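# Move springy plastic panel from rack into metal frame

## Task

Lift the flexible plastic panel out of its rack and install it in the metal frame so that each end sits fully in a post's groove, the bottom edge rests on the sill along its whole length, and the panel stays upright with nothing holding it.

## Robot and tools

Robot: two UR-type six-joint arms, left_arm and right_arm, each with a Robotiq 140 mm two-finger gripper and a wrist camera. The fingers can fold at a hinge. A grip on the outer quarter of the pads (near the tips) squeezes as commanded. Deeper toward the palm, the fingers wrap around and pull the part in: narrow parts may slip, wide ones get squeezed harder. Fingertips pushed end-on into a surface fold easily, so a move can run past a surface with little sign of contact, and the next grip may fail.

Frames: the scene frame has its origin at table-top height midway between the nominal bases, +z up, +x out over the table, and left_arm on the +y side. Image left and right do not match arm names. The left base is near (-0.059, +0.450, +0.027) m and the right near (+0.051, -0.519, +0.027) m, each turned slightly about z. Each gripper's end_effector_position, quaternion and velocities are given in that arm's own base frame. Fixed cameras and the table use the scene frame. The end-effector point lies between the closed pads. Fingers point along the gripper's +z and open along its y. Fingertips stick out about 33 mm past that point at small gaps, and only about 9 mm when fully open.

Joint order, used in every row and every result list: shoulder pan, wrist 2, wrist 1, shoulder lift, wrist 3, elbow. This is not the usual base-to-tip order.

A row is one flat list of 18 numbers, each in [-1, 1], covering both arms:
- numbers 1-6: left_arm joint offsets;
- 7-9: left gripper position, force_limit, speed;
- 10-15: right_arm joint offsets;
- 16-18: right gripper position, force_limit, speed.
Joint offsets are scaled: 1.0 equals 2.222 rad. They are relative displacements measured from the "Joint targets" line as it stood when the action (or move) began, not from the previous row. Sending the same offset again moves the joint further. Send 0 to hold a joint.

Gripper numbers are absolute commands, not offsets:
- position: +1 is fully open (140 mm); the pads meet near -0.8; -1 closes until blocked.
- force_limit: at -1 the squeeze is about 14 N, at 0 about 40 N, at +1 about 58 N. A faster close grips harder.
- speed: -1 is about 30 mm/s, 0 about 140, +1 about 250.
To leave a gripper unchanged, repeat its last three numbers, since 0 is itself a command.

Stated joint ranges are ±6.283 rad, except the elbow at ±3.142. Commands more than 0.010 rad past a limit are rejected.

Tools:
- execute_actions(actions, cameras): actions is a list of up to 15 rows. Each row is one 1/30 s step, and a short list repeats its last row to fill the 15 steps. Images come back only for an empty list or when cameras is given; ["all"] returns every camera.
- move(target, speed, blend, stop_force, zero, blocking, cameras): target is one 18-number row or a list of up to 15 rows. Every offset counts from the same Joint targets, not from the previous target. All joints move together, so paths are curved and nothing is avoided. speed is in rad/s for the joint with the farthest to go: 0.01 to 3.14, default 0.5. blend is a corner radius in rad. stop_force (3 to 120 N, one value for both arms) ends an arm's path when its wrist reads that much push. Use a low speed for it, keep the finger numbers the same in every row, and leave it out when backing away from a contact. zero (default true) re-zeroes the sensor first. blocking=false returns early but cannot be combined with stop_force.
- wait(seconds 0-10): lets time pass with the current commands held.
- stop(): brakes a running move. The fingers keep moving.
- zoom_image(camera, region [x0,y0,x1,y1]): the region is at most 504x504 px.
- zero_wrist_force(arm).
- read_manual: licence texts only.
- finished_scene(scene): takes the current scene number. It cannot be undone, so call it only after the panel stands in place unaided.

Cameras: cam_head_left, cam_head_right, cam_high, cam_low, cam_left_wrist, cam_right_wrist, each 672x504.

Reading results:
- Joint positions, velocities and torques are listed per arm in the order above, in rad, rad/s and N m.
- Joint targets is the base that the next offsets count from.
- object_status: 0 moving, 1 blocked while opening, 2 blocked while closing (the usual sign of a grip), 3 reached the position or the pads met.
- position_measured is in counts: 3 is open, 139 is about 60 mm, 230 is pads touching.
- The move line ends with a word: done, off_target, moving, held or fault, plus limits=held if steps were withheld.
- "joint sent to its limit" means a joint was clipped at its end.
- "joint command not followed" means the clearance check between the arms blocked a command.
- Wrist force and torque are given in the gripper's axes.
- TORQUE FAULT or FORCE FAULT (about 150 N) stops that arm for 10 s.
- MOTOR HOT warns of overheating; an OVER-TEMPERATURE FAULT brakes the arm for 30-60 s.
- A velocity line reading "within noise" means the arm is at rest.

Cautions:
- The arms are stiff. Aiming even slightly beyond a firm contact can trigger a fault, so approach slowly and use stop_force.
- Don't drop the panel, release it while it is moving, strike the frame or rack, or let the two arms press on each other or close on each other's fingers.
- Anything leaving the table is a failure.
- Avoid heavy leverage on the gripper.
- To end a push, command the targets back past the measured positions.

Each tool is called after "Call:" as name([rows], argument=value, ...), one row to a line, values as JSON.

## Session

I'll start by looking at the scene.

Call:
execute_actions(actions=[])

Scene clock: 0.00 s.
left_arm: end_effector_position=(+0.1117, -0.4983, +0.3037) position_measured=3 object_status=3 end_effector_quat_wxyz=(+0.117, +0.847, +0.249, +0.455) | right_arm: end_effector_position=(+0.8132, +0.2905, +0.2781) position_measured=3 object_status=3 end_effector_quat_wxyz=(-0.273, +0.673, +0.054, +0.685)
Joint names: [shoulder pan, wrist 2, wrist 1, shoulder lift, wrist 3, elbow]
Joint positions: left_arm=[-2.106 -0.799 -1.011 -1.468 0.18 1.584] | right_arm=[0.037 -1.15 -4.135 -0.769 3.48 1.666]
Joint velocities: within noise
Joint torques (N m): no reading
Wrist force (N): no reading
Wrist torque (N m): no reading
Wrist force, peak (N): no reading
Joint targets: left_arm=[-2.106 -0.799 -1.011 -1.468 0.180 1.584] | right_arm=[0.037 -1.150 -4.135 -0.769 3.480 1.666]
Tool commands: left_gripper/position=+1.0 left_gripper/force_limit=+1.0 left_gripper/speed=+1.0 right_gripper/position=+1.0 right_gripper/force_limit=+1.0 right_gripper/speed=+1.0

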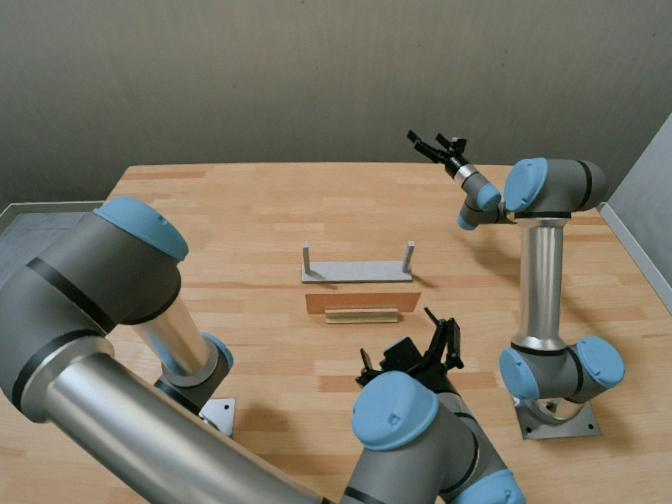

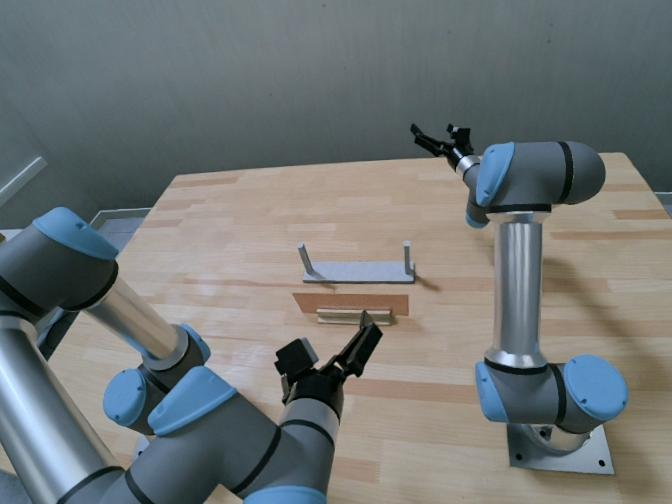

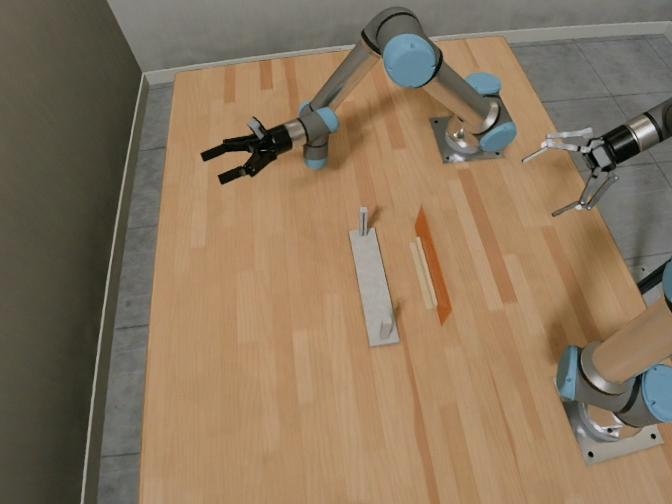

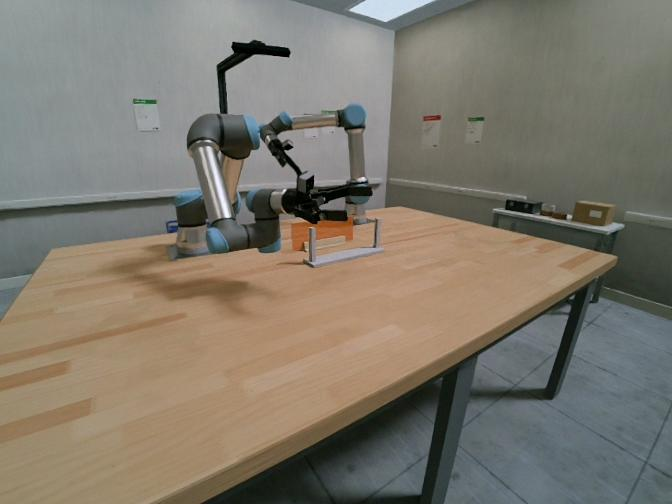

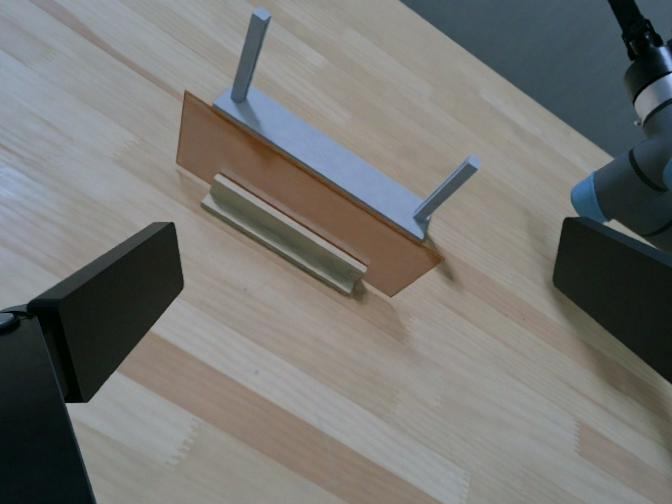

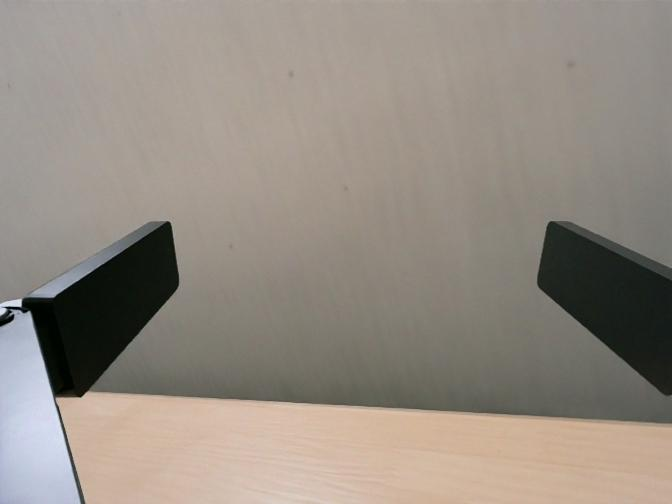

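Call:
zoom_image(camera="cam_left_wrist", region=[150, 0, 500, 310])

Call:
zoom_image(camera="cam_high", region=[320, 180, 480, 360])

Call:
zoom_image(camera="cam_head_left", region=[270, 220, 450, 345])

Call:
zoom_image(camera="cam_head_right", region=[270, 220, 450, 345])

Call:
zoom_image(camera="cam_low", region=[270, 180, 410, 280])

Scaled by 1.440 from the camera's 672x504 image, which has a finer 960x720 frame.

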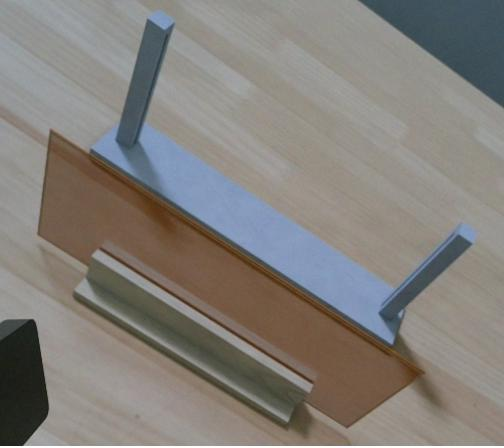

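Scaled by 2.800 from the camera's 672x504 image, which has a finer 960x720 frame.

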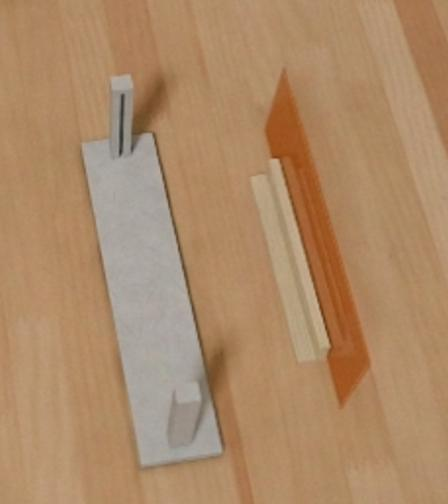

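Scaled by 2.800 from the camera's 672x504 image, which has a finer 960x720 frame.

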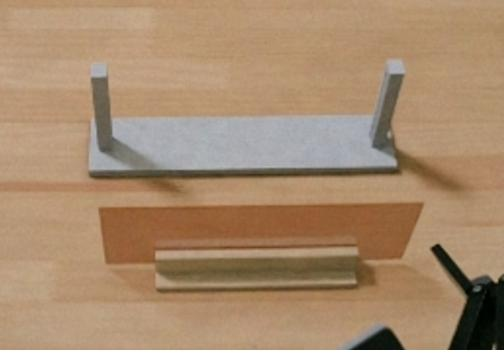

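Scaled by 2.800 from the camera's 672x504 image, which has a finer 960x720 frame.

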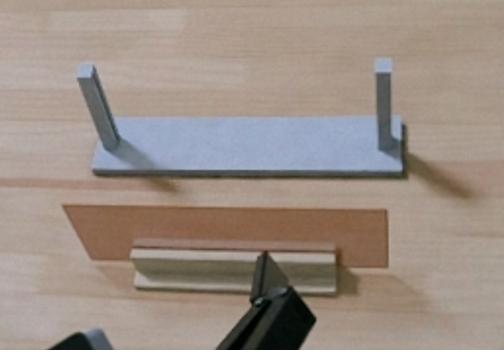

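Scaled by 3.600 from the camera's 672x504 image, which has a finer 960x720 frame.

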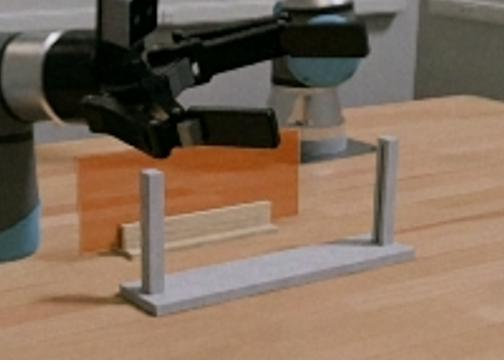

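Call:
zoom_image(camera="cam_left_wrist", region=[380, 140, 500, 250])

Call:
zoom_image(camera="cam_left_wrist", region=[190, 0, 310, 110])

Call:
zoom_image(camera="cam_high", region=[340, 195, 400, 250])

Call:
zoom_image(camera="cam_left_wrist", region=[170, 80, 460, 300])

Scaled by 4.200 from the camera's 672x504 image, which has a finer 960x720 frame.

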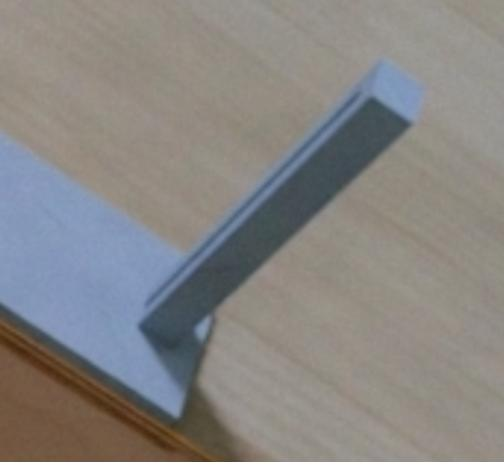

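Scaled by 4.200 from the camera's 672x504 image, which has a finer 960x720 frame.

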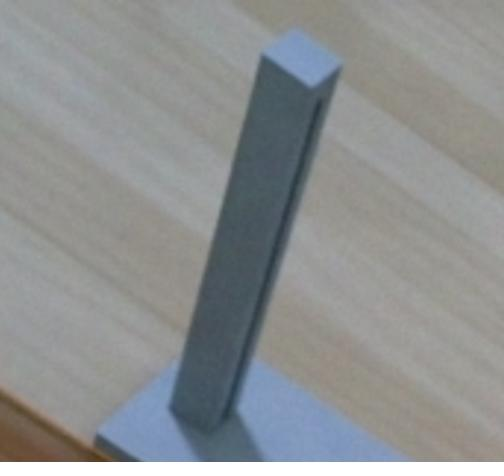

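Scaled by 8.400 from the camera's 672x504 image, which has a finer 960x720 frame.

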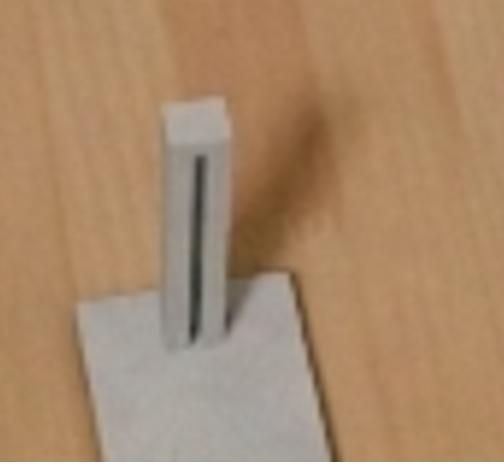

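Scaled by 1.738 from the camera's 672x504 image, which has a finer 960x720 frame.

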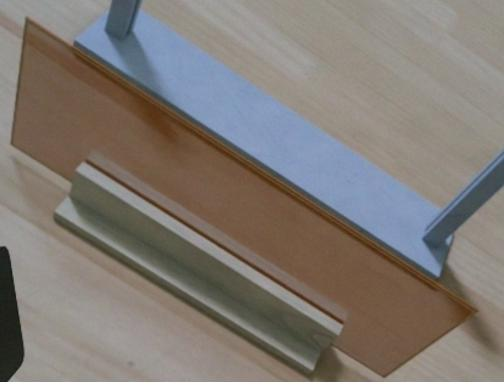

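Call:
move(target=[0.49887, -0.34734, -0.26449, 0.06319, -1.0, -0.10284, 1.0, 1.0, 1.0, 0, 0, 0, 0, 0, 0, 1.0, 1.0, 1.0], speed=1.3, cameras=[])

Call:
move(target=[0, 0, 0, 0, -0.20986, 0, 1.0, 1.0, 1.0, 0, 0, 0, 0, 0, 0, 1.0, 1.0, 1.0], speed=1.0, cameras=["cam_left_wrist", "cam_high", "cam_head_left", "cam_head_right"])

Scene clock: 160.20 s.
left_arm: end_effector_position=(+0.4341, -0.4270, +0.2532) position_measured=3 object_status=3 end_effector_quat_wxyz=(+0.000, -0.499, +0.867, +0.000) | right_arm: end_effector_position=(+0.8132, +0.2905, +0.2781) position_measured=3 object_status=3 end_effector_quat_wxyz=(-0.273, +0.673, +0.054, +0.685)
Joint names: [shoulder pan, wrist 2, wrist 1, shoulder lift, wrist 3, elbow]
Joint positions: left_arm=[-0.998 -1.57 -1.599 -1.328 -2.042 1.355] | right_arm=[0.037 -1.15 -4.135 -0.769 3.48 1.666]
Joint torques (N m): left_arm=[12.49 -1.84 -4 -26.81 -1.61 -37.3] | right_arm=[0.91 -0.09 -2.34 -47.84 -0.08 -17.06]
Wrist force (N): left_arm=[-1.1 -1.5 -2.6] | right_arm=[-0.2 0.2 -0.1]
Wrist torque (N m): left_arm=[-0.16 0.14 -0.24] | right_arm=[0.04 0.04 0.00]
Wrist force, peak (N): left_arm=[-3.3 -1.9 -2.9] | right_arm=[-0.3 0.4 -0.2]
Joint targets: left_arm=[-0.998 -1.571 -1.599 -1.328 -2.042 1.355] | right_arm=[0.037 -1.150 -4.135 -0.769 3.480 1.666]
move: done
No camera images: "cameras" was empty.

Scene clock: 161.53 s.
left_arm: end_effector_position=(+0.4342, -0.4270, +0.2532) position_measured=3 object_status=3 end_effector_quat_wxyz=(+0.000, +0.685, -0.728, +0.000) | right_arm: end_effector_position=(+0.8132, +0.2905, +0.2781) position_measured=3 object_status=3 end_effector_quat_wxyz=(-0.273, +0.673, +0.054, +0.685)
Joint names: [shoulder pan, wrist 2, wrist 1, shoulder lift, wrist 3, elbow]
Joint positions: left_arm=[-0.998 -1.571 -1.599 -1.328 -2.508 1.355] | right_arm=[0.037 -1.15 -4.135 -0.769 3.48 1.666]
Joint torques (N m): left_arm=[10.64 -1.78 -3.86 -27.35 -1.39 -37.45] | right_arm=[0.75 -0.1 -2.43 -48.58 -0.01 -16.75]
Wrist force (N): left_arm=[-1.0 -1.6 -2.7] | right_arm=[-0.1 0.2 -0.1]
Wrist torque (N m): left_arm=[-0.19 0.14 -0.22] | right_arm=[0.03 0.02 0.00]
Wrist force, peak (N): left_arm=[-1.3 -1.8 -2.8] | right_arm=[-0.2 0.5 0.0]
Joint targets: left_arm=[-0.998 -1.571 -1.599 -1.328 -2.508 1.355] | right_arm=[0.037 -1.150 -4.135 -0.769 3.480 1.666]
move: done
Images, in order (width x height): cam_head_left 672x504, cam_head_right 672x504, cam_high 672x504, cam_left_wrist 672x504.

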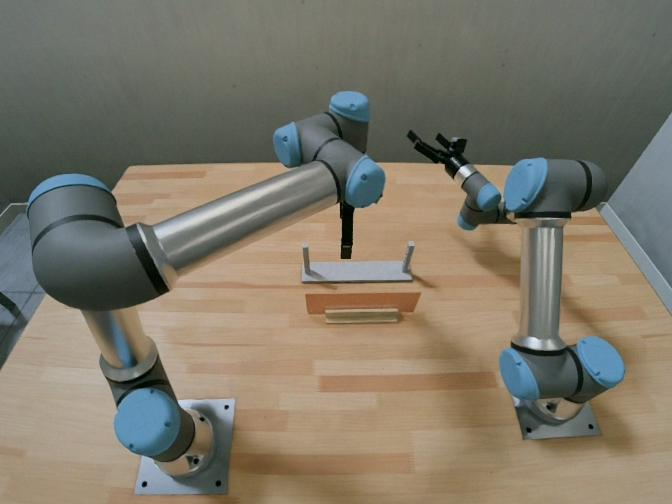

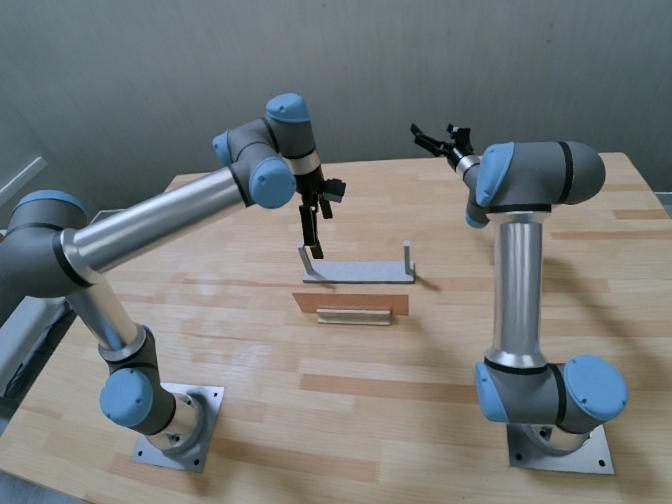

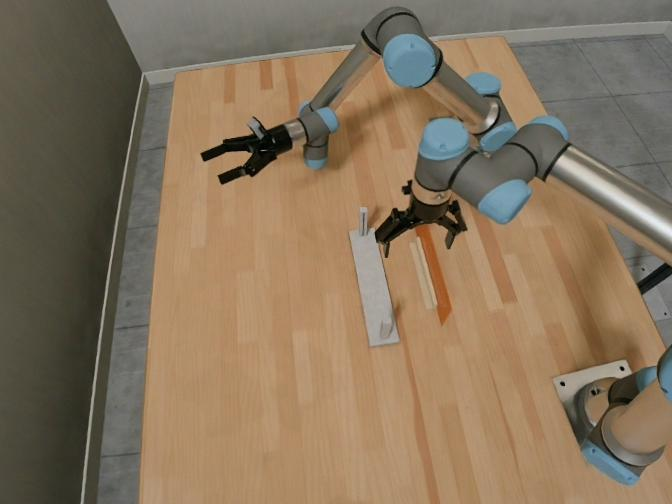

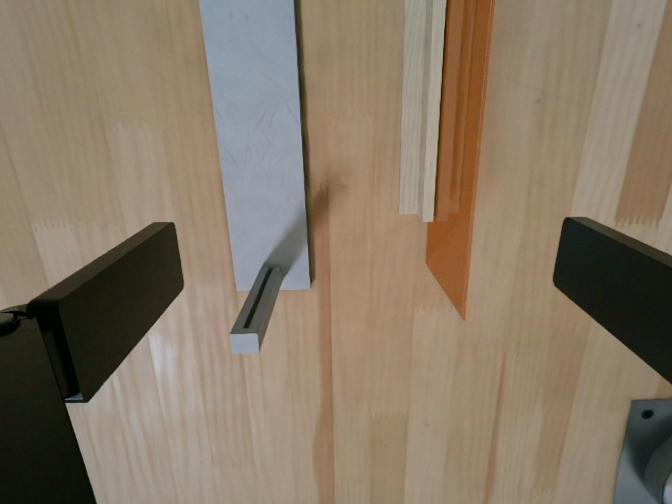

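Call:
zoom_image(camera="cam_left_wrist", region=[215, 245, 325, 365])

Call:
zoom_image(camera="cam_left_wrist", region=[390, 160, 510, 330])

Call:
zoom_image(camera="cam_left_wrist", region=[180, 0, 510, 330])

Scaled by 4.200 from the camera's 672x504 image, which has a finer 960x720 frame.

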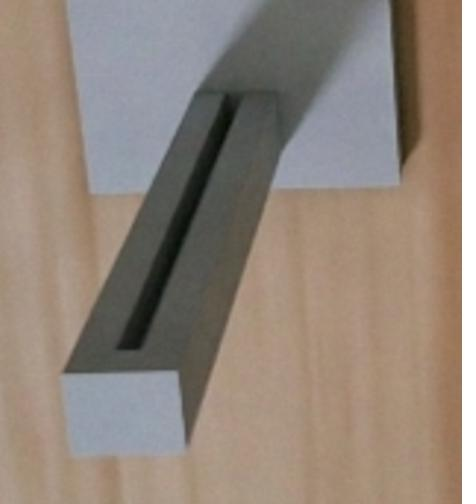

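Scaled by 2.965 from the camera's 672x504 image, which has a finer 960x720 frame.

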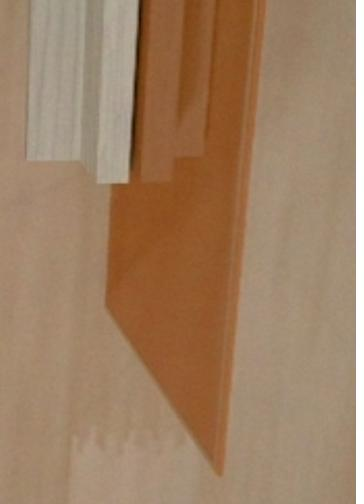

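Scaled by 1.527 from the camera's 672x504 image, which has a finer 960x720 frame.

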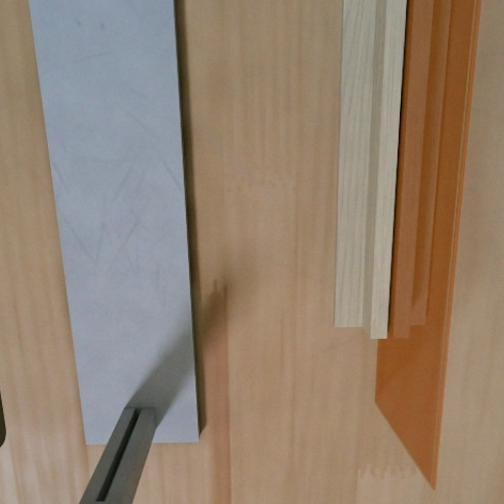

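Call:
move(target=[-0.0360, 0, -0.11325, -0.10264, -0.05168, 0.21643, -1, -1, 0, 0.15828, -0.15815, 0.99010, -0.32066, -0.55365, -0.04262, 1, 1, 1], speed=1.3, cameras=["cam_left_wrist", "cam_high"])

Scene clock: 215.50 s.
left_arm: end_effector_position=(+0.3460, -0.3622, +0.1678) position_measured=233 object_status=3 end_effector_quat_wxyz=(+0.000, +0.698, -0.716, +0.000) | right_arm: end_effector_position=(+0.5048, +0.3740, +0.2790) position_measured=3 object_status=3 end_effector_quat_wxyz=(+0.001, +0.791, +0.595, +0.141)
Joint names: [shoulder pan, wrist 2, wrist 1, shoulder lift, wrist 3, elbow]
Joint positions: left_arm=[-1.078 -1.571 -1.85 -1.556 -2.623 1.836] | right_arm=[0.388 -1.501 -1.935 -1.481 2.25 1.571]
Joint torques (N m): left_arm=[-8.41 -1 -3.85 -39.07 -1.45 -12.51] | right_arm=[11.09 -2.25 -2.14 -36.82 -1.74 -40.11]
Wrist force (N): left_arm=[-1.1 -0.8 -2.1] | right_arm=[3.1 -0.2 3.4]
Wrist torque (N m): left_arm=[-0.02 0.21 -0.16] | right_arm=[0.24 -0.83 -0.19]
Wrist force, peak (N): left_arm=[-1.1 -2.1 -3.0] | right_arm=[3.1 -0.2 3.4]
Joint targets: left_arm=[-1.078 -1.571 -1.851 -1.556 -2.623 1.836] | right_arm=[0.388 -1.501 -1.935 -1.481 2.249 1.571]
move: done
Images, in order (width x height): cam_high 672x504, cam_left_wrist 672x504.

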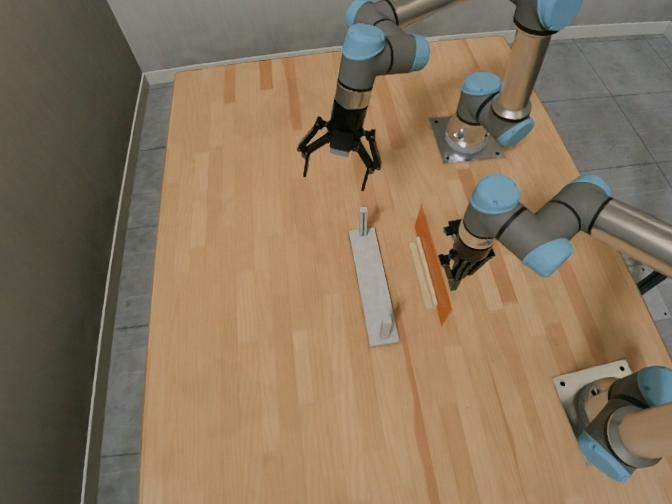

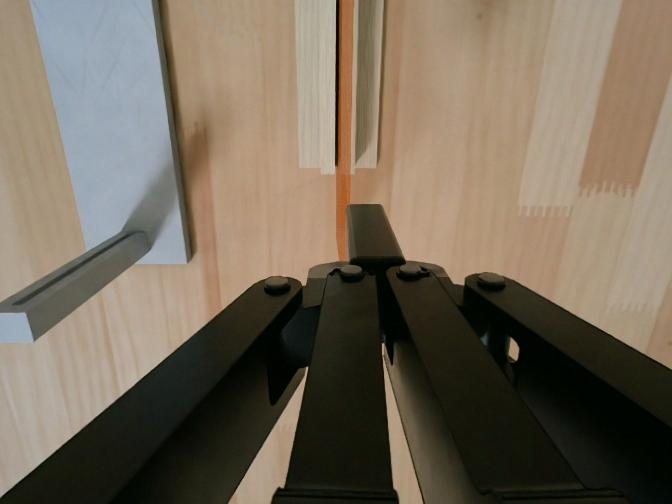

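Call:
zoom_image(camera="cam_left_wrist", region=[290, 130, 410, 280])

Call:
zoom_image(camera="cam_left_wrist", region=[290, 0, 410, 150])

Scaled by 3.360 from the camera's 672x504 image, which has a finer 960x720 frame.

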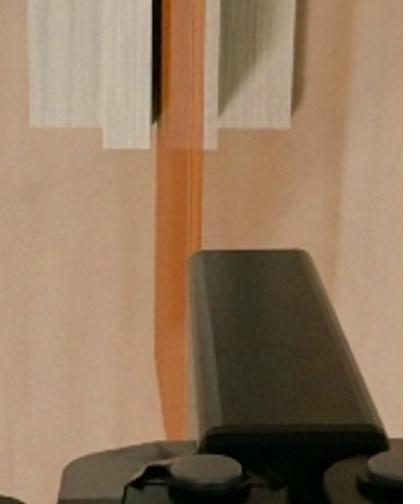

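Scaled by 3.360 from the camera's 672x504 image, which has a finer 960x720 frame.

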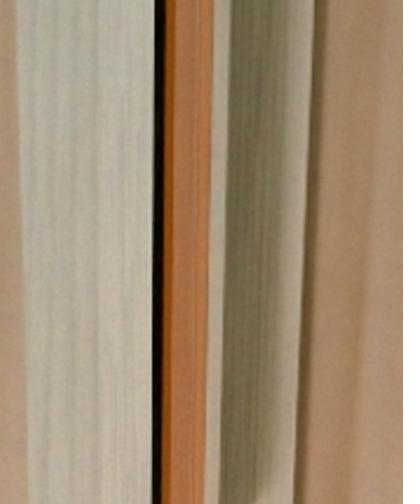

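Call:
move(target=[0.00434, 0, 0.00027, 0.00436, 0.00443, -0.00454, -1, -1, 0, 0.03153, -0.03141, 0.19514, -0.06348, -0.10897, -0.00826, 1, 1, 1], speed=1.0, cameras=[])

Call:
move(target=[0, 0, -0.06616, 0.02113, 0, 0.04503, -1, -1, 0, 0, 0, 0, 0, 0, 0, 1, 1, 1], speed=0.06, stop_force=4, cameras=["cam_left_wrist", "cam_right_wrist"])

Scene clock: 239.90 s.
left_arm: end_effector_position=(+0.3514, -0.3624, +0.1679) position_measured=233 object_status=3 end_effector_quat_wxyz=(+0.000, +0.698, -0.716, +0.000) | right_arm: end_effector_position=(+0.3618, +0.3271, +0.3032) position_measured=3 object_status=3 end_effector_quat_wxyz=(+0.000, +0.699, +0.715, +0.000)
Joint names: [shoulder pan, wrist 2, wrist 1, shoulder lift, wrist 3, elbow]
Joint positions: left_arm=[-1.068 -1.571 -1.85 -1.546 -2.613 1.826] | right_arm=[0.459 -1.571 -1.501 -1.622 2.007 1.552]
Joint torques (N m): left_arm=[10.65 0.32 -1.45 -16.25 1.54 -36.41] | right_arm=[11.89 -2.27 -1.64 -28.3 -1.43 -39.4]
Wrist force (N): left_arm=[-0.9 -0.8 -2.1] | right_arm=[4.2 0.7 3.4]
Wrist torque (N m): left_arm=[-0.04 0.18 -0.27] | right_arm=[0.43 -1.02 -0.15]
Wrist force, peak (N): left_arm=[-1.2 -1.0 -2.5] | right_arm=[4.2 0.9 3.6]
Joint targets: left_arm=[-1.068 -1.571 -1.850 -1.546 -2.613 1.826] | right_arm=[0.459 -1.571 -1.501 -1.622 2.007 1.552]
move: done
No camera images: "cameras" was empty.

Scene clock: 242.63 s.
left_arm: end_effector_position=(+0.3519, -0.3632, +0.1346) position_measured=233 object_status=3 end_effector_quat_wxyz=(+0.000, +0.698, -0.716, +0.000) | right_arm: end_effector_position=(+0.3617, +0.3271, +0.3032) position_measured=3 object_status=3 end_effector_quat_wxyz=(+0.000, +0.699, +0.715, +0.000)
Joint names: [shoulder pan, wrist 2, wrist 1, shoulder lift, wrist 3, elbow]
Joint positions: left_arm=[-1.068 -1.571 -1.938 -1.518 -2.613 1.886] | right_arm=[0.459 -1.571 -1.501 -1.622 2.007 1.552]
Joint torques (N m): left_arm=[8.79 0.63 -1.49 -38.87 1.39 -35.03] | right_arm=[11.79 -2.33 -1.6 -29.05 -1.85 -39.62]
Wrist force (N): left_arm=[-2.0 -0.8 -5.3] | right_arm=[4.1 1.1 3.6]
Wrist torque (N m): left_arm=[-0.06 0.22 -0.27] | right_arm=[0.51 -0.99 -0.15]
Wrist force, peak (N): left_arm=[-4.1 -0.7 -11.1] | right_arm=[4.2 1.0 3.9]
Joint targets: left_arm=[-1.068 -1.571 -1.938 -1.518 -2.613 1.886] | right_arm=[0.459 -1.571 -1.501 -1.622 2.007 1.552]
move: contact (left_arm); left_arm: the wrist 1 is farthest, 0.059 rad from its target
Images, in order (width x height): cam_left_wrist 672x504, cam_right_wrist 672x504.

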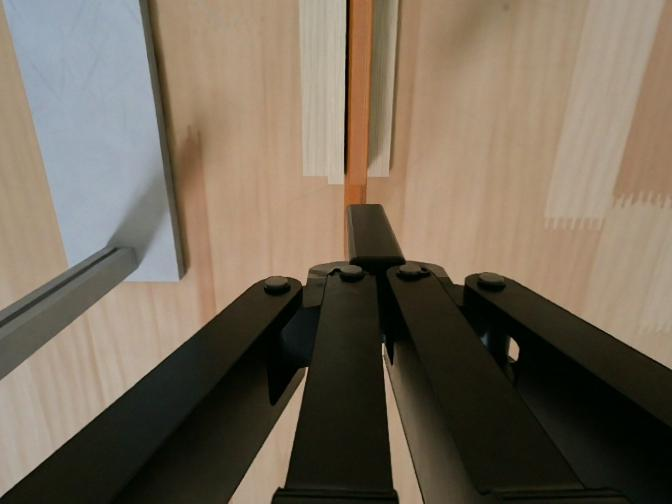

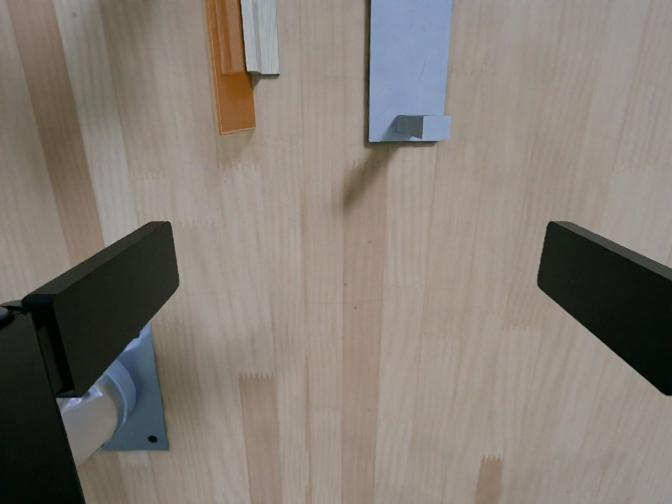

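Call:
move(target=[0, 0, 0.01683, -0.00576, 0, -0.01107, -0.216, 0, 1, 0, 0, 0, 0, 0, 0, 1, 1, 1], speed=0.1, cameras=["cam_left_wrist", "cam_right_wrist"])

Call:
zoom_image(camera="cam_right_wrist", region=[190, 0, 470, 160])

Call:
zoom_image(camera="cam_right_wrist", region=[360, 80, 460, 160])

Scene clock: 250.77 s.
left_arm: end_effector_position=(+0.3517, -0.3629, +0.1485) position_measured=156 object_status=3 end_effector_quat_wxyz=(+0.000, +0.698, -0.716, +0.000) | right_arm: end_effector_position=(+0.3617, +0.3271, +0.3032) position_measured=3 object_status=3 end_effector_quat_wxyz=(+0.000, +0.699, +0.715, +0.000)
Joint names: [shoulder pan, wrist 2, wrist 1, shoulder lift, wrist 3, elbow]
Joint positions: left_arm=[-1.068 -1.571 -1.901 -1.531 -2.613 1.862] | right_arm=[0.459 -1.571 -1.501 -1.622 2.007 1.552]
Joint torques (N m): left_arm=[2.43 0.45 -1.47 -40.65 1.29 -35.89] | right_arm=[11.68 -2.26 -1.65 -29.29 -1.81 -39.75]
Wrist force (N): left_arm=[-1.1 -0.7 -2.3] | right_arm=[4.1 0.9 3.5]
Wrist torque (N m): left_arm=[-0.01 0.22 -0.27] | right_arm=[0.45 -0.99 -0.15]
Wrist force, peak (N): left_arm=[-2.1 -1.1 -5.4] | right_arm=[4.2 1.1 3.8]
Joint targets: left_arm=[-1.068 -1.571 -1.901 -1.531 -2.613 1.862] | right_arm=[0.459 -1.571 -1.501 -1.622 2.007 1.552]
move: done
Images, in order (width x height): cam_left_wrist 672x504, cam_right_wrist 672x504.

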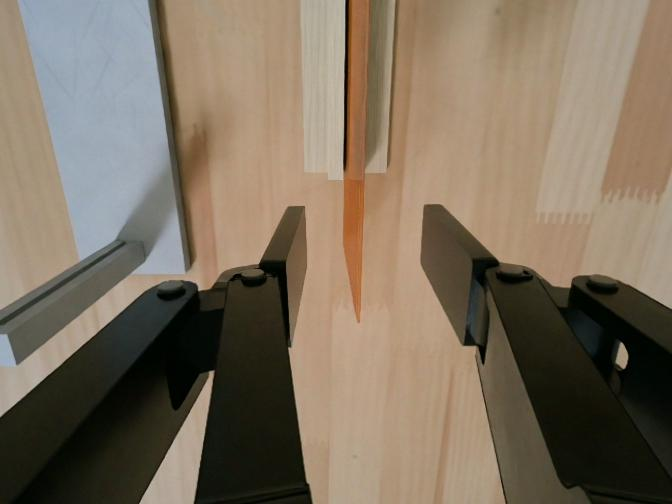

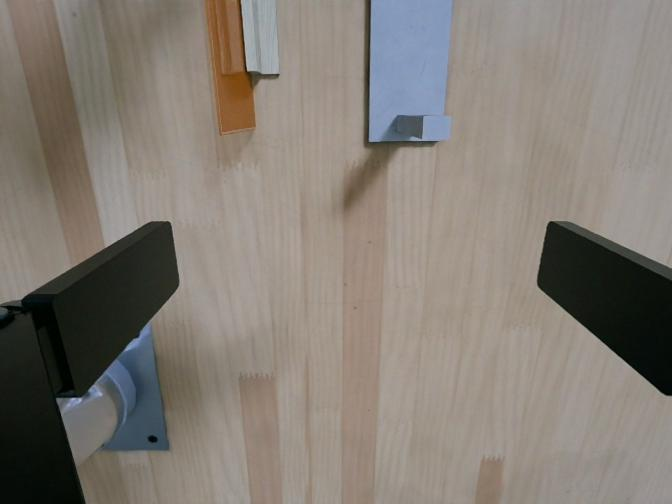

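Scaled by 1.800 from the camera's 672x504 image, which has a finer 960x720 frame.

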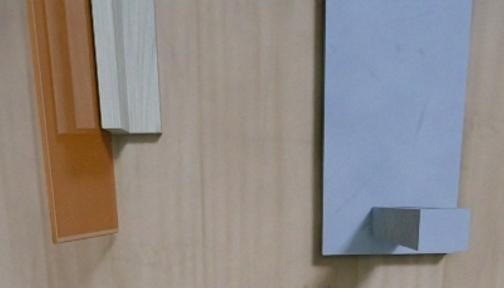

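Scaled by 5.040 from the camera's 672x504 image, which has a finer 960x720 frame.

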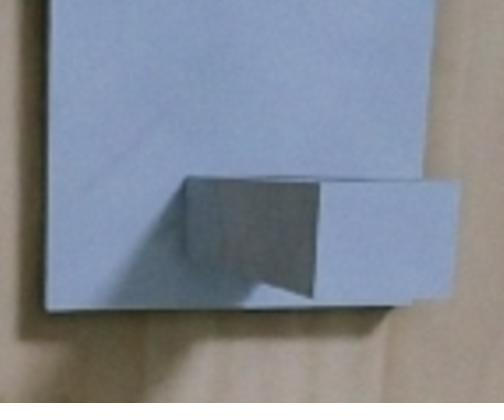

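Call:
move([
  [0, 0, -0.03159, 0.00978, 0, 0.02145, -0.216, 0, 1, 0, 0, 0, 0, 0, 0, 1, 1, 1],
  [0, 0, -0.03159, 0.00978, 0, 0.02145, -1, 0.5, -0.5, 0, 0, 0, 0, 0, 0, 1, 1, 1],
], speed=0.1, cameras=["cam_left_wrist", "cam_high", "cam_head_left"])

Scene clock: 256.70 s.
left_arm: end_effector_position=(+0.3516, -0.3626, +0.1228) position_measured=232 object_status=0 end_effector_quat_wxyz=(+0.000, +0.698, -0.716, +0.000) | right_arm: end_effector_position=(+0.3617, +0.3271, +0.3032) position_measured=3 object_status=3 end_effector_quat_wxyz=(+0.000, +0.699, +0.715, +0.000)
Joint names: [shoulder pan, wrist 2, wrist 1, shoulder lift, wrist 3, elbow]
Joint positions: left_arm=[-1.068 -1.571 -1.971 -1.509 -2.613 1.909] | right_arm=[0.459 -1.571 -1.501 -1.622 2.007 1.552]
Joint torques (N m): left_arm=[-2.6 0.43 -3.01 -16.24 1.2 -11.62] | right_arm=[11.78 -2.18 -1.7 -28.85 -1.76 -39.81]
Wrist force (N): left_arm=[-1.4 -1.2 -3.4] | right_arm=[4.0 0.8 3.2]
Wrist torque (N m): left_arm=[-0.05 0.26 -0.29] | right_arm=[0.45 -0.98 -0.15]
Wrist force, peak (N): left_arm=[-1.3 -1.2 -3.5] | right_arm=[4.4 1.0 3.8]
Joint targets: left_arm=[-1.068 -1.571 -1.971 -1.509 -2.613 1.909] | right_arm=[0.459 -1.571 -1.501 -1.622 2.007 1.552]
move: done
Images, in order (width x height): cam_head_left 672x504, cam_high 672x504, cam_left_wrist 672x504.

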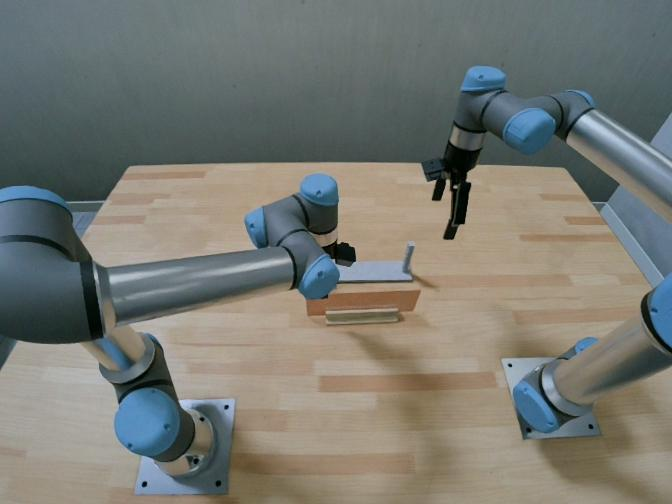

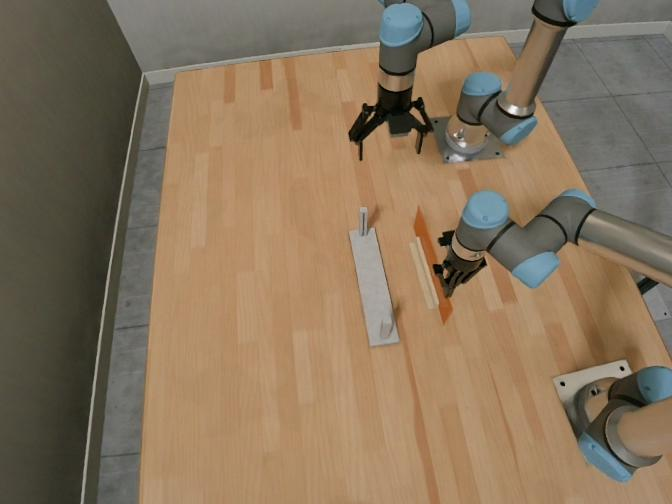

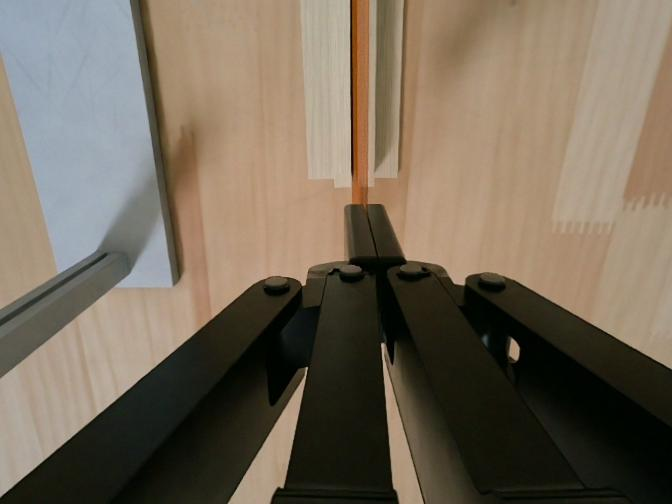

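Call:
zoom_image(camera="cam_left_wrist", region=[0, 230, 190, 390])

Call:
zoom_image(camera="cam_left_wrist", region=[300, 130, 420, 290])

Scaled by 2.653 from the camera's 672x504 image, which has a finer 960x720 frame.

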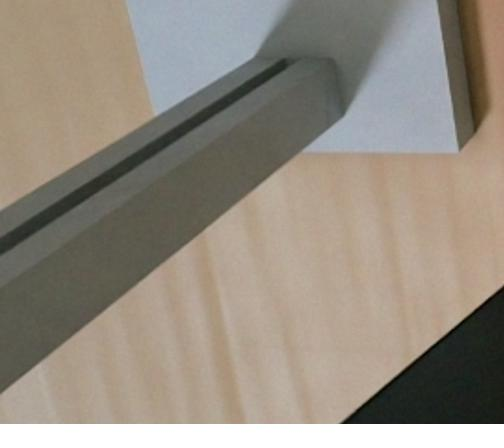

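Scaled by 3.150 from the camera's 672x504 image, which has a finer 960x720 frame.

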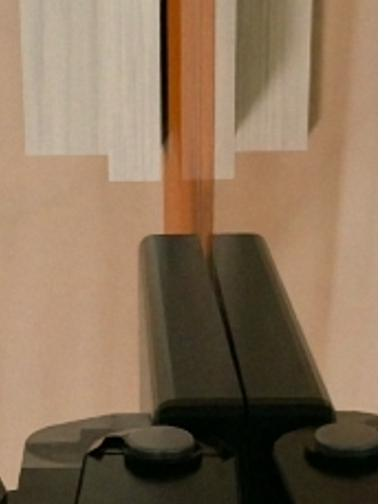

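Call:
move(target=[0, 0, 0.06021, -0.01820, 0, -0.04192, -1, 0.5, -0.5, 0, 0, 0, 0, 0, 0, 1, 1, 1], speed=0.15, cameras=["cam_left_wrist", "cam_high", "cam_head_right", "cam_right_wrist"])

Scene clock: 281.90 s.
left_arm: end_effector_position=(+0.3515, -0.3626, +0.1729) position_measured=232 object_status=3 end_effector_quat_wxyz=(+0.000, +0.698, -0.716, +0.000) | right_arm: end_effector_position=(+0.3617, +0.3271, +0.3032) position_measured=3 object_status=3 end_effector_quat_wxyz=(+0.000, +0.699, +0.715, +0.000)
Joint names: [shoulder pan, wrist 2, wrist 1, shoulder lift, wrist 3, elbow]
Joint positions: left_arm=[-1.068 -1.571 -1.838 -1.549 -2.613 1.816] | right_arm=[0.459 -1.571 -1.501 -1.622 2.007 1.552]
Joint torques (N m): left_arm=[-2.74 0.44 -1.57 -39.67 0.95 -36.84] | right_arm=[12.07 -2.17 -1.74 -28.46 -1.72 -39.86]
Wrist force (N): left_arm=[-1.0 -0.9 -1.5] | right_arm=[4.0 0.6 3.5]
Wrist torque (N m): left_arm=[-0.06 0.09 -0.26] | right_arm=[0.41 -0.98 -0.15]
Wrist force, peak (N): left_arm=[-1.5 -1.1 -3.7] | right_arm=[4.4 1.0 3.7]
Joint targets: left_arm=[-1.068 -1.571 -1.837 -1.550 -2.613 1.816] | right_arm=[0.459 -1.571 -1.501 -1.622 2.007 1.552]
move: done
Images, in order (width x height): cam_head_right 672x504, cam_high 672x504, cam_left_wrist 672x504, cam_right_wrist 672x504.

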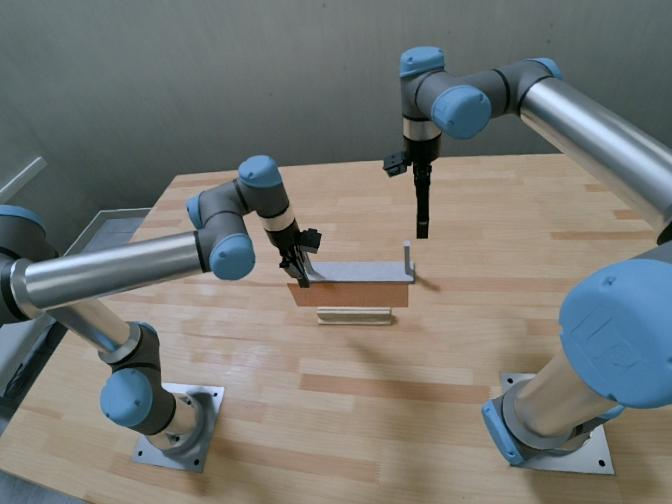

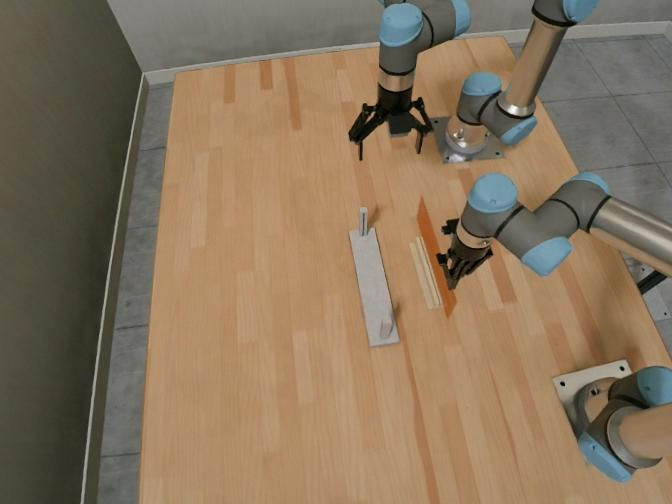

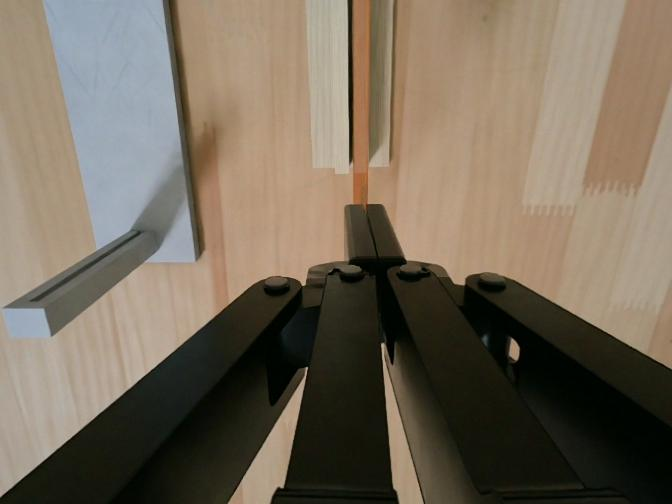

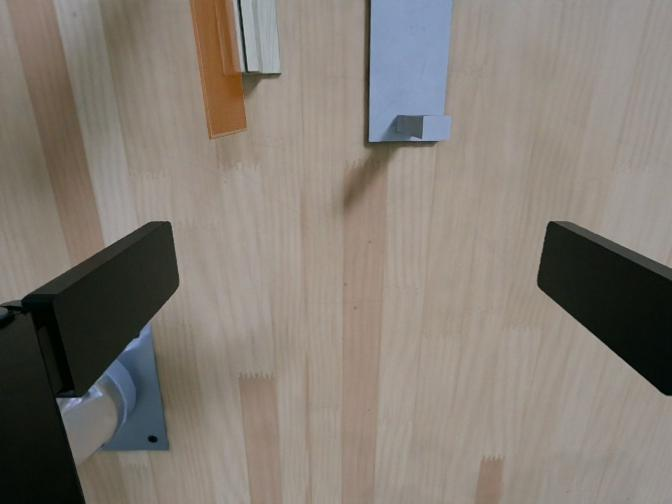

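Call:
move(target=[0.10172, 0, 0.03086, 0.14998, 0.15447, -0.18075, -1, 0.5, -0.5, 0, 0, 0, 0, 0, 0, 1, 1, 1], speed=0.35, cameras=["cam_left_wrist", "cam_high", "cam_right_wrist", "cam_low"])

Call:
zoom_image(camera="cam_left_wrist", region=[250, 150, 450, 350])

Scene clock: 291.73 s.
left_arm: end_effector_position=(+0.5200, -0.3824, +0.1728) position_measured=232 object_status=3 end_effector_quat_wxyz=(+0.000, -0.655, +0.756, +0.000) | right_arm: end_effector_position=(+0.3617, +0.3271, +0.3032) position_measured=3 object_status=3 end_effector_quat_wxyz=(+0.000, +0.699, +0.715, +0.000)
Joint names: [shoulder pan, wrist 2, wrist 1, shoulder lift, wrist 3, elbow]
Joint positions: left_arm=[-0.842 -1.571 -1.769 -1.217 -2.271 1.415] | right_arm=[0.459 -1.571 -1.501 -1.622 2.007 1.552]
Joint torques (N m): left_arm=[10.36 0.44 -1.56 -32.23 1.35 -36.37] | right_arm=[11.85 -2.14 -1.69 -28.21 -1.5 -39.6]
Wrist force (N): left_arm=[-1.2 -1.3 -1.8] | right_arm=[4.1 0.8 3.8]
Wrist torque (N m): left_arm=[-0.18 0.12 -0.32] | right_arm=[0.45 -1.00 -0.15]
Wrist force, peak (N): left_arm=[-1.4 -2.6 -1.8] | right_arm=[4.3 1.0 3.7]
Joint targets: left_arm=[-0.842 -1.571 -1.769 -1.216 -2.270 1.414] | right_arm=[0.459 -1.571 -1.501 -1.622 2.007 1.552]
move: done
Images, in order (width x height): cam_high 672x504, cam_low 672x504, cam_left_wrist 672x504, cam_right_wrist 672x504.

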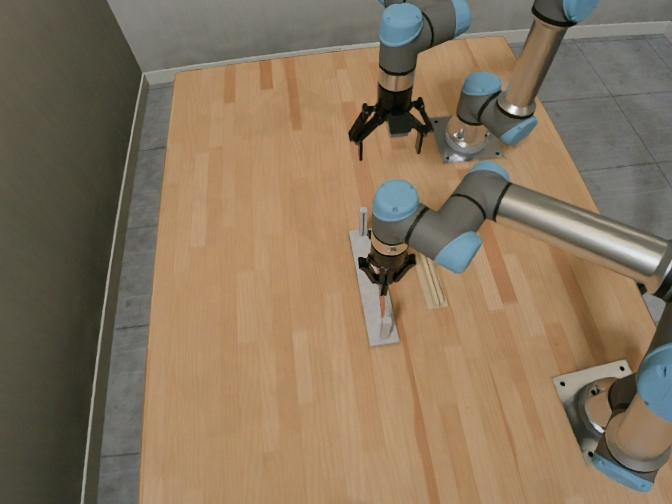

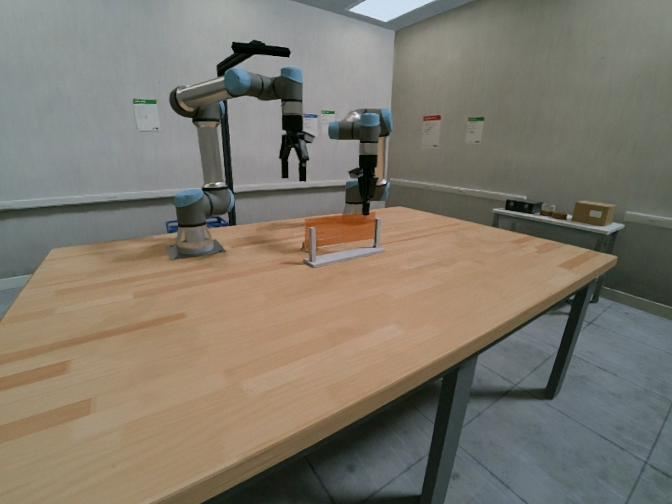

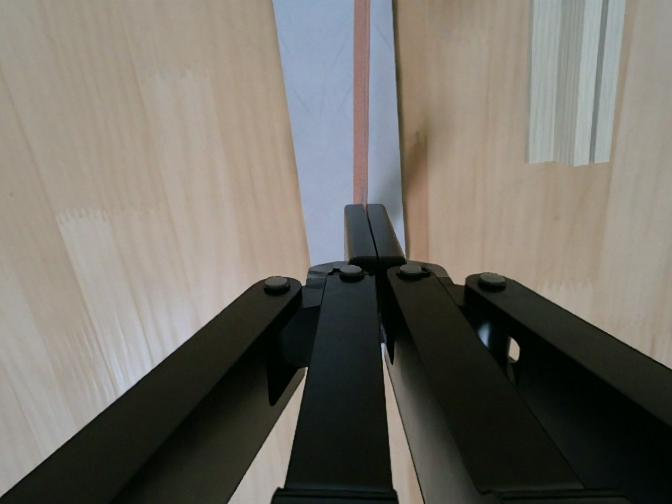

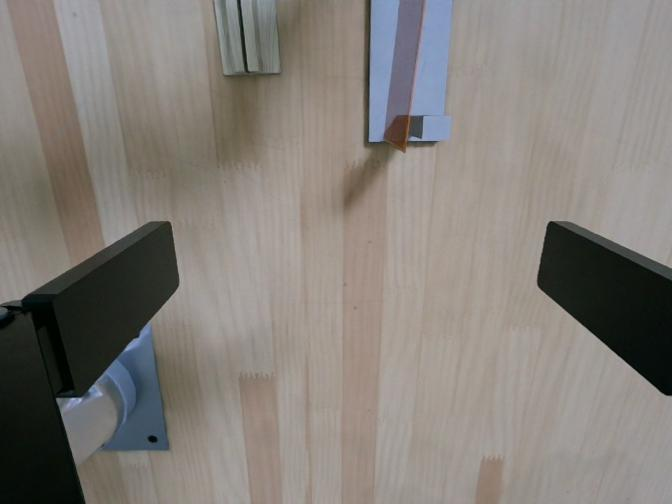

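Scaled by 2.520 from the camera's 672x504 image, which has a finer 960x720 frame.

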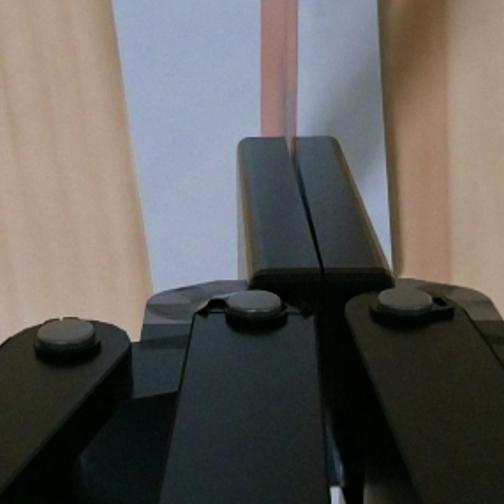

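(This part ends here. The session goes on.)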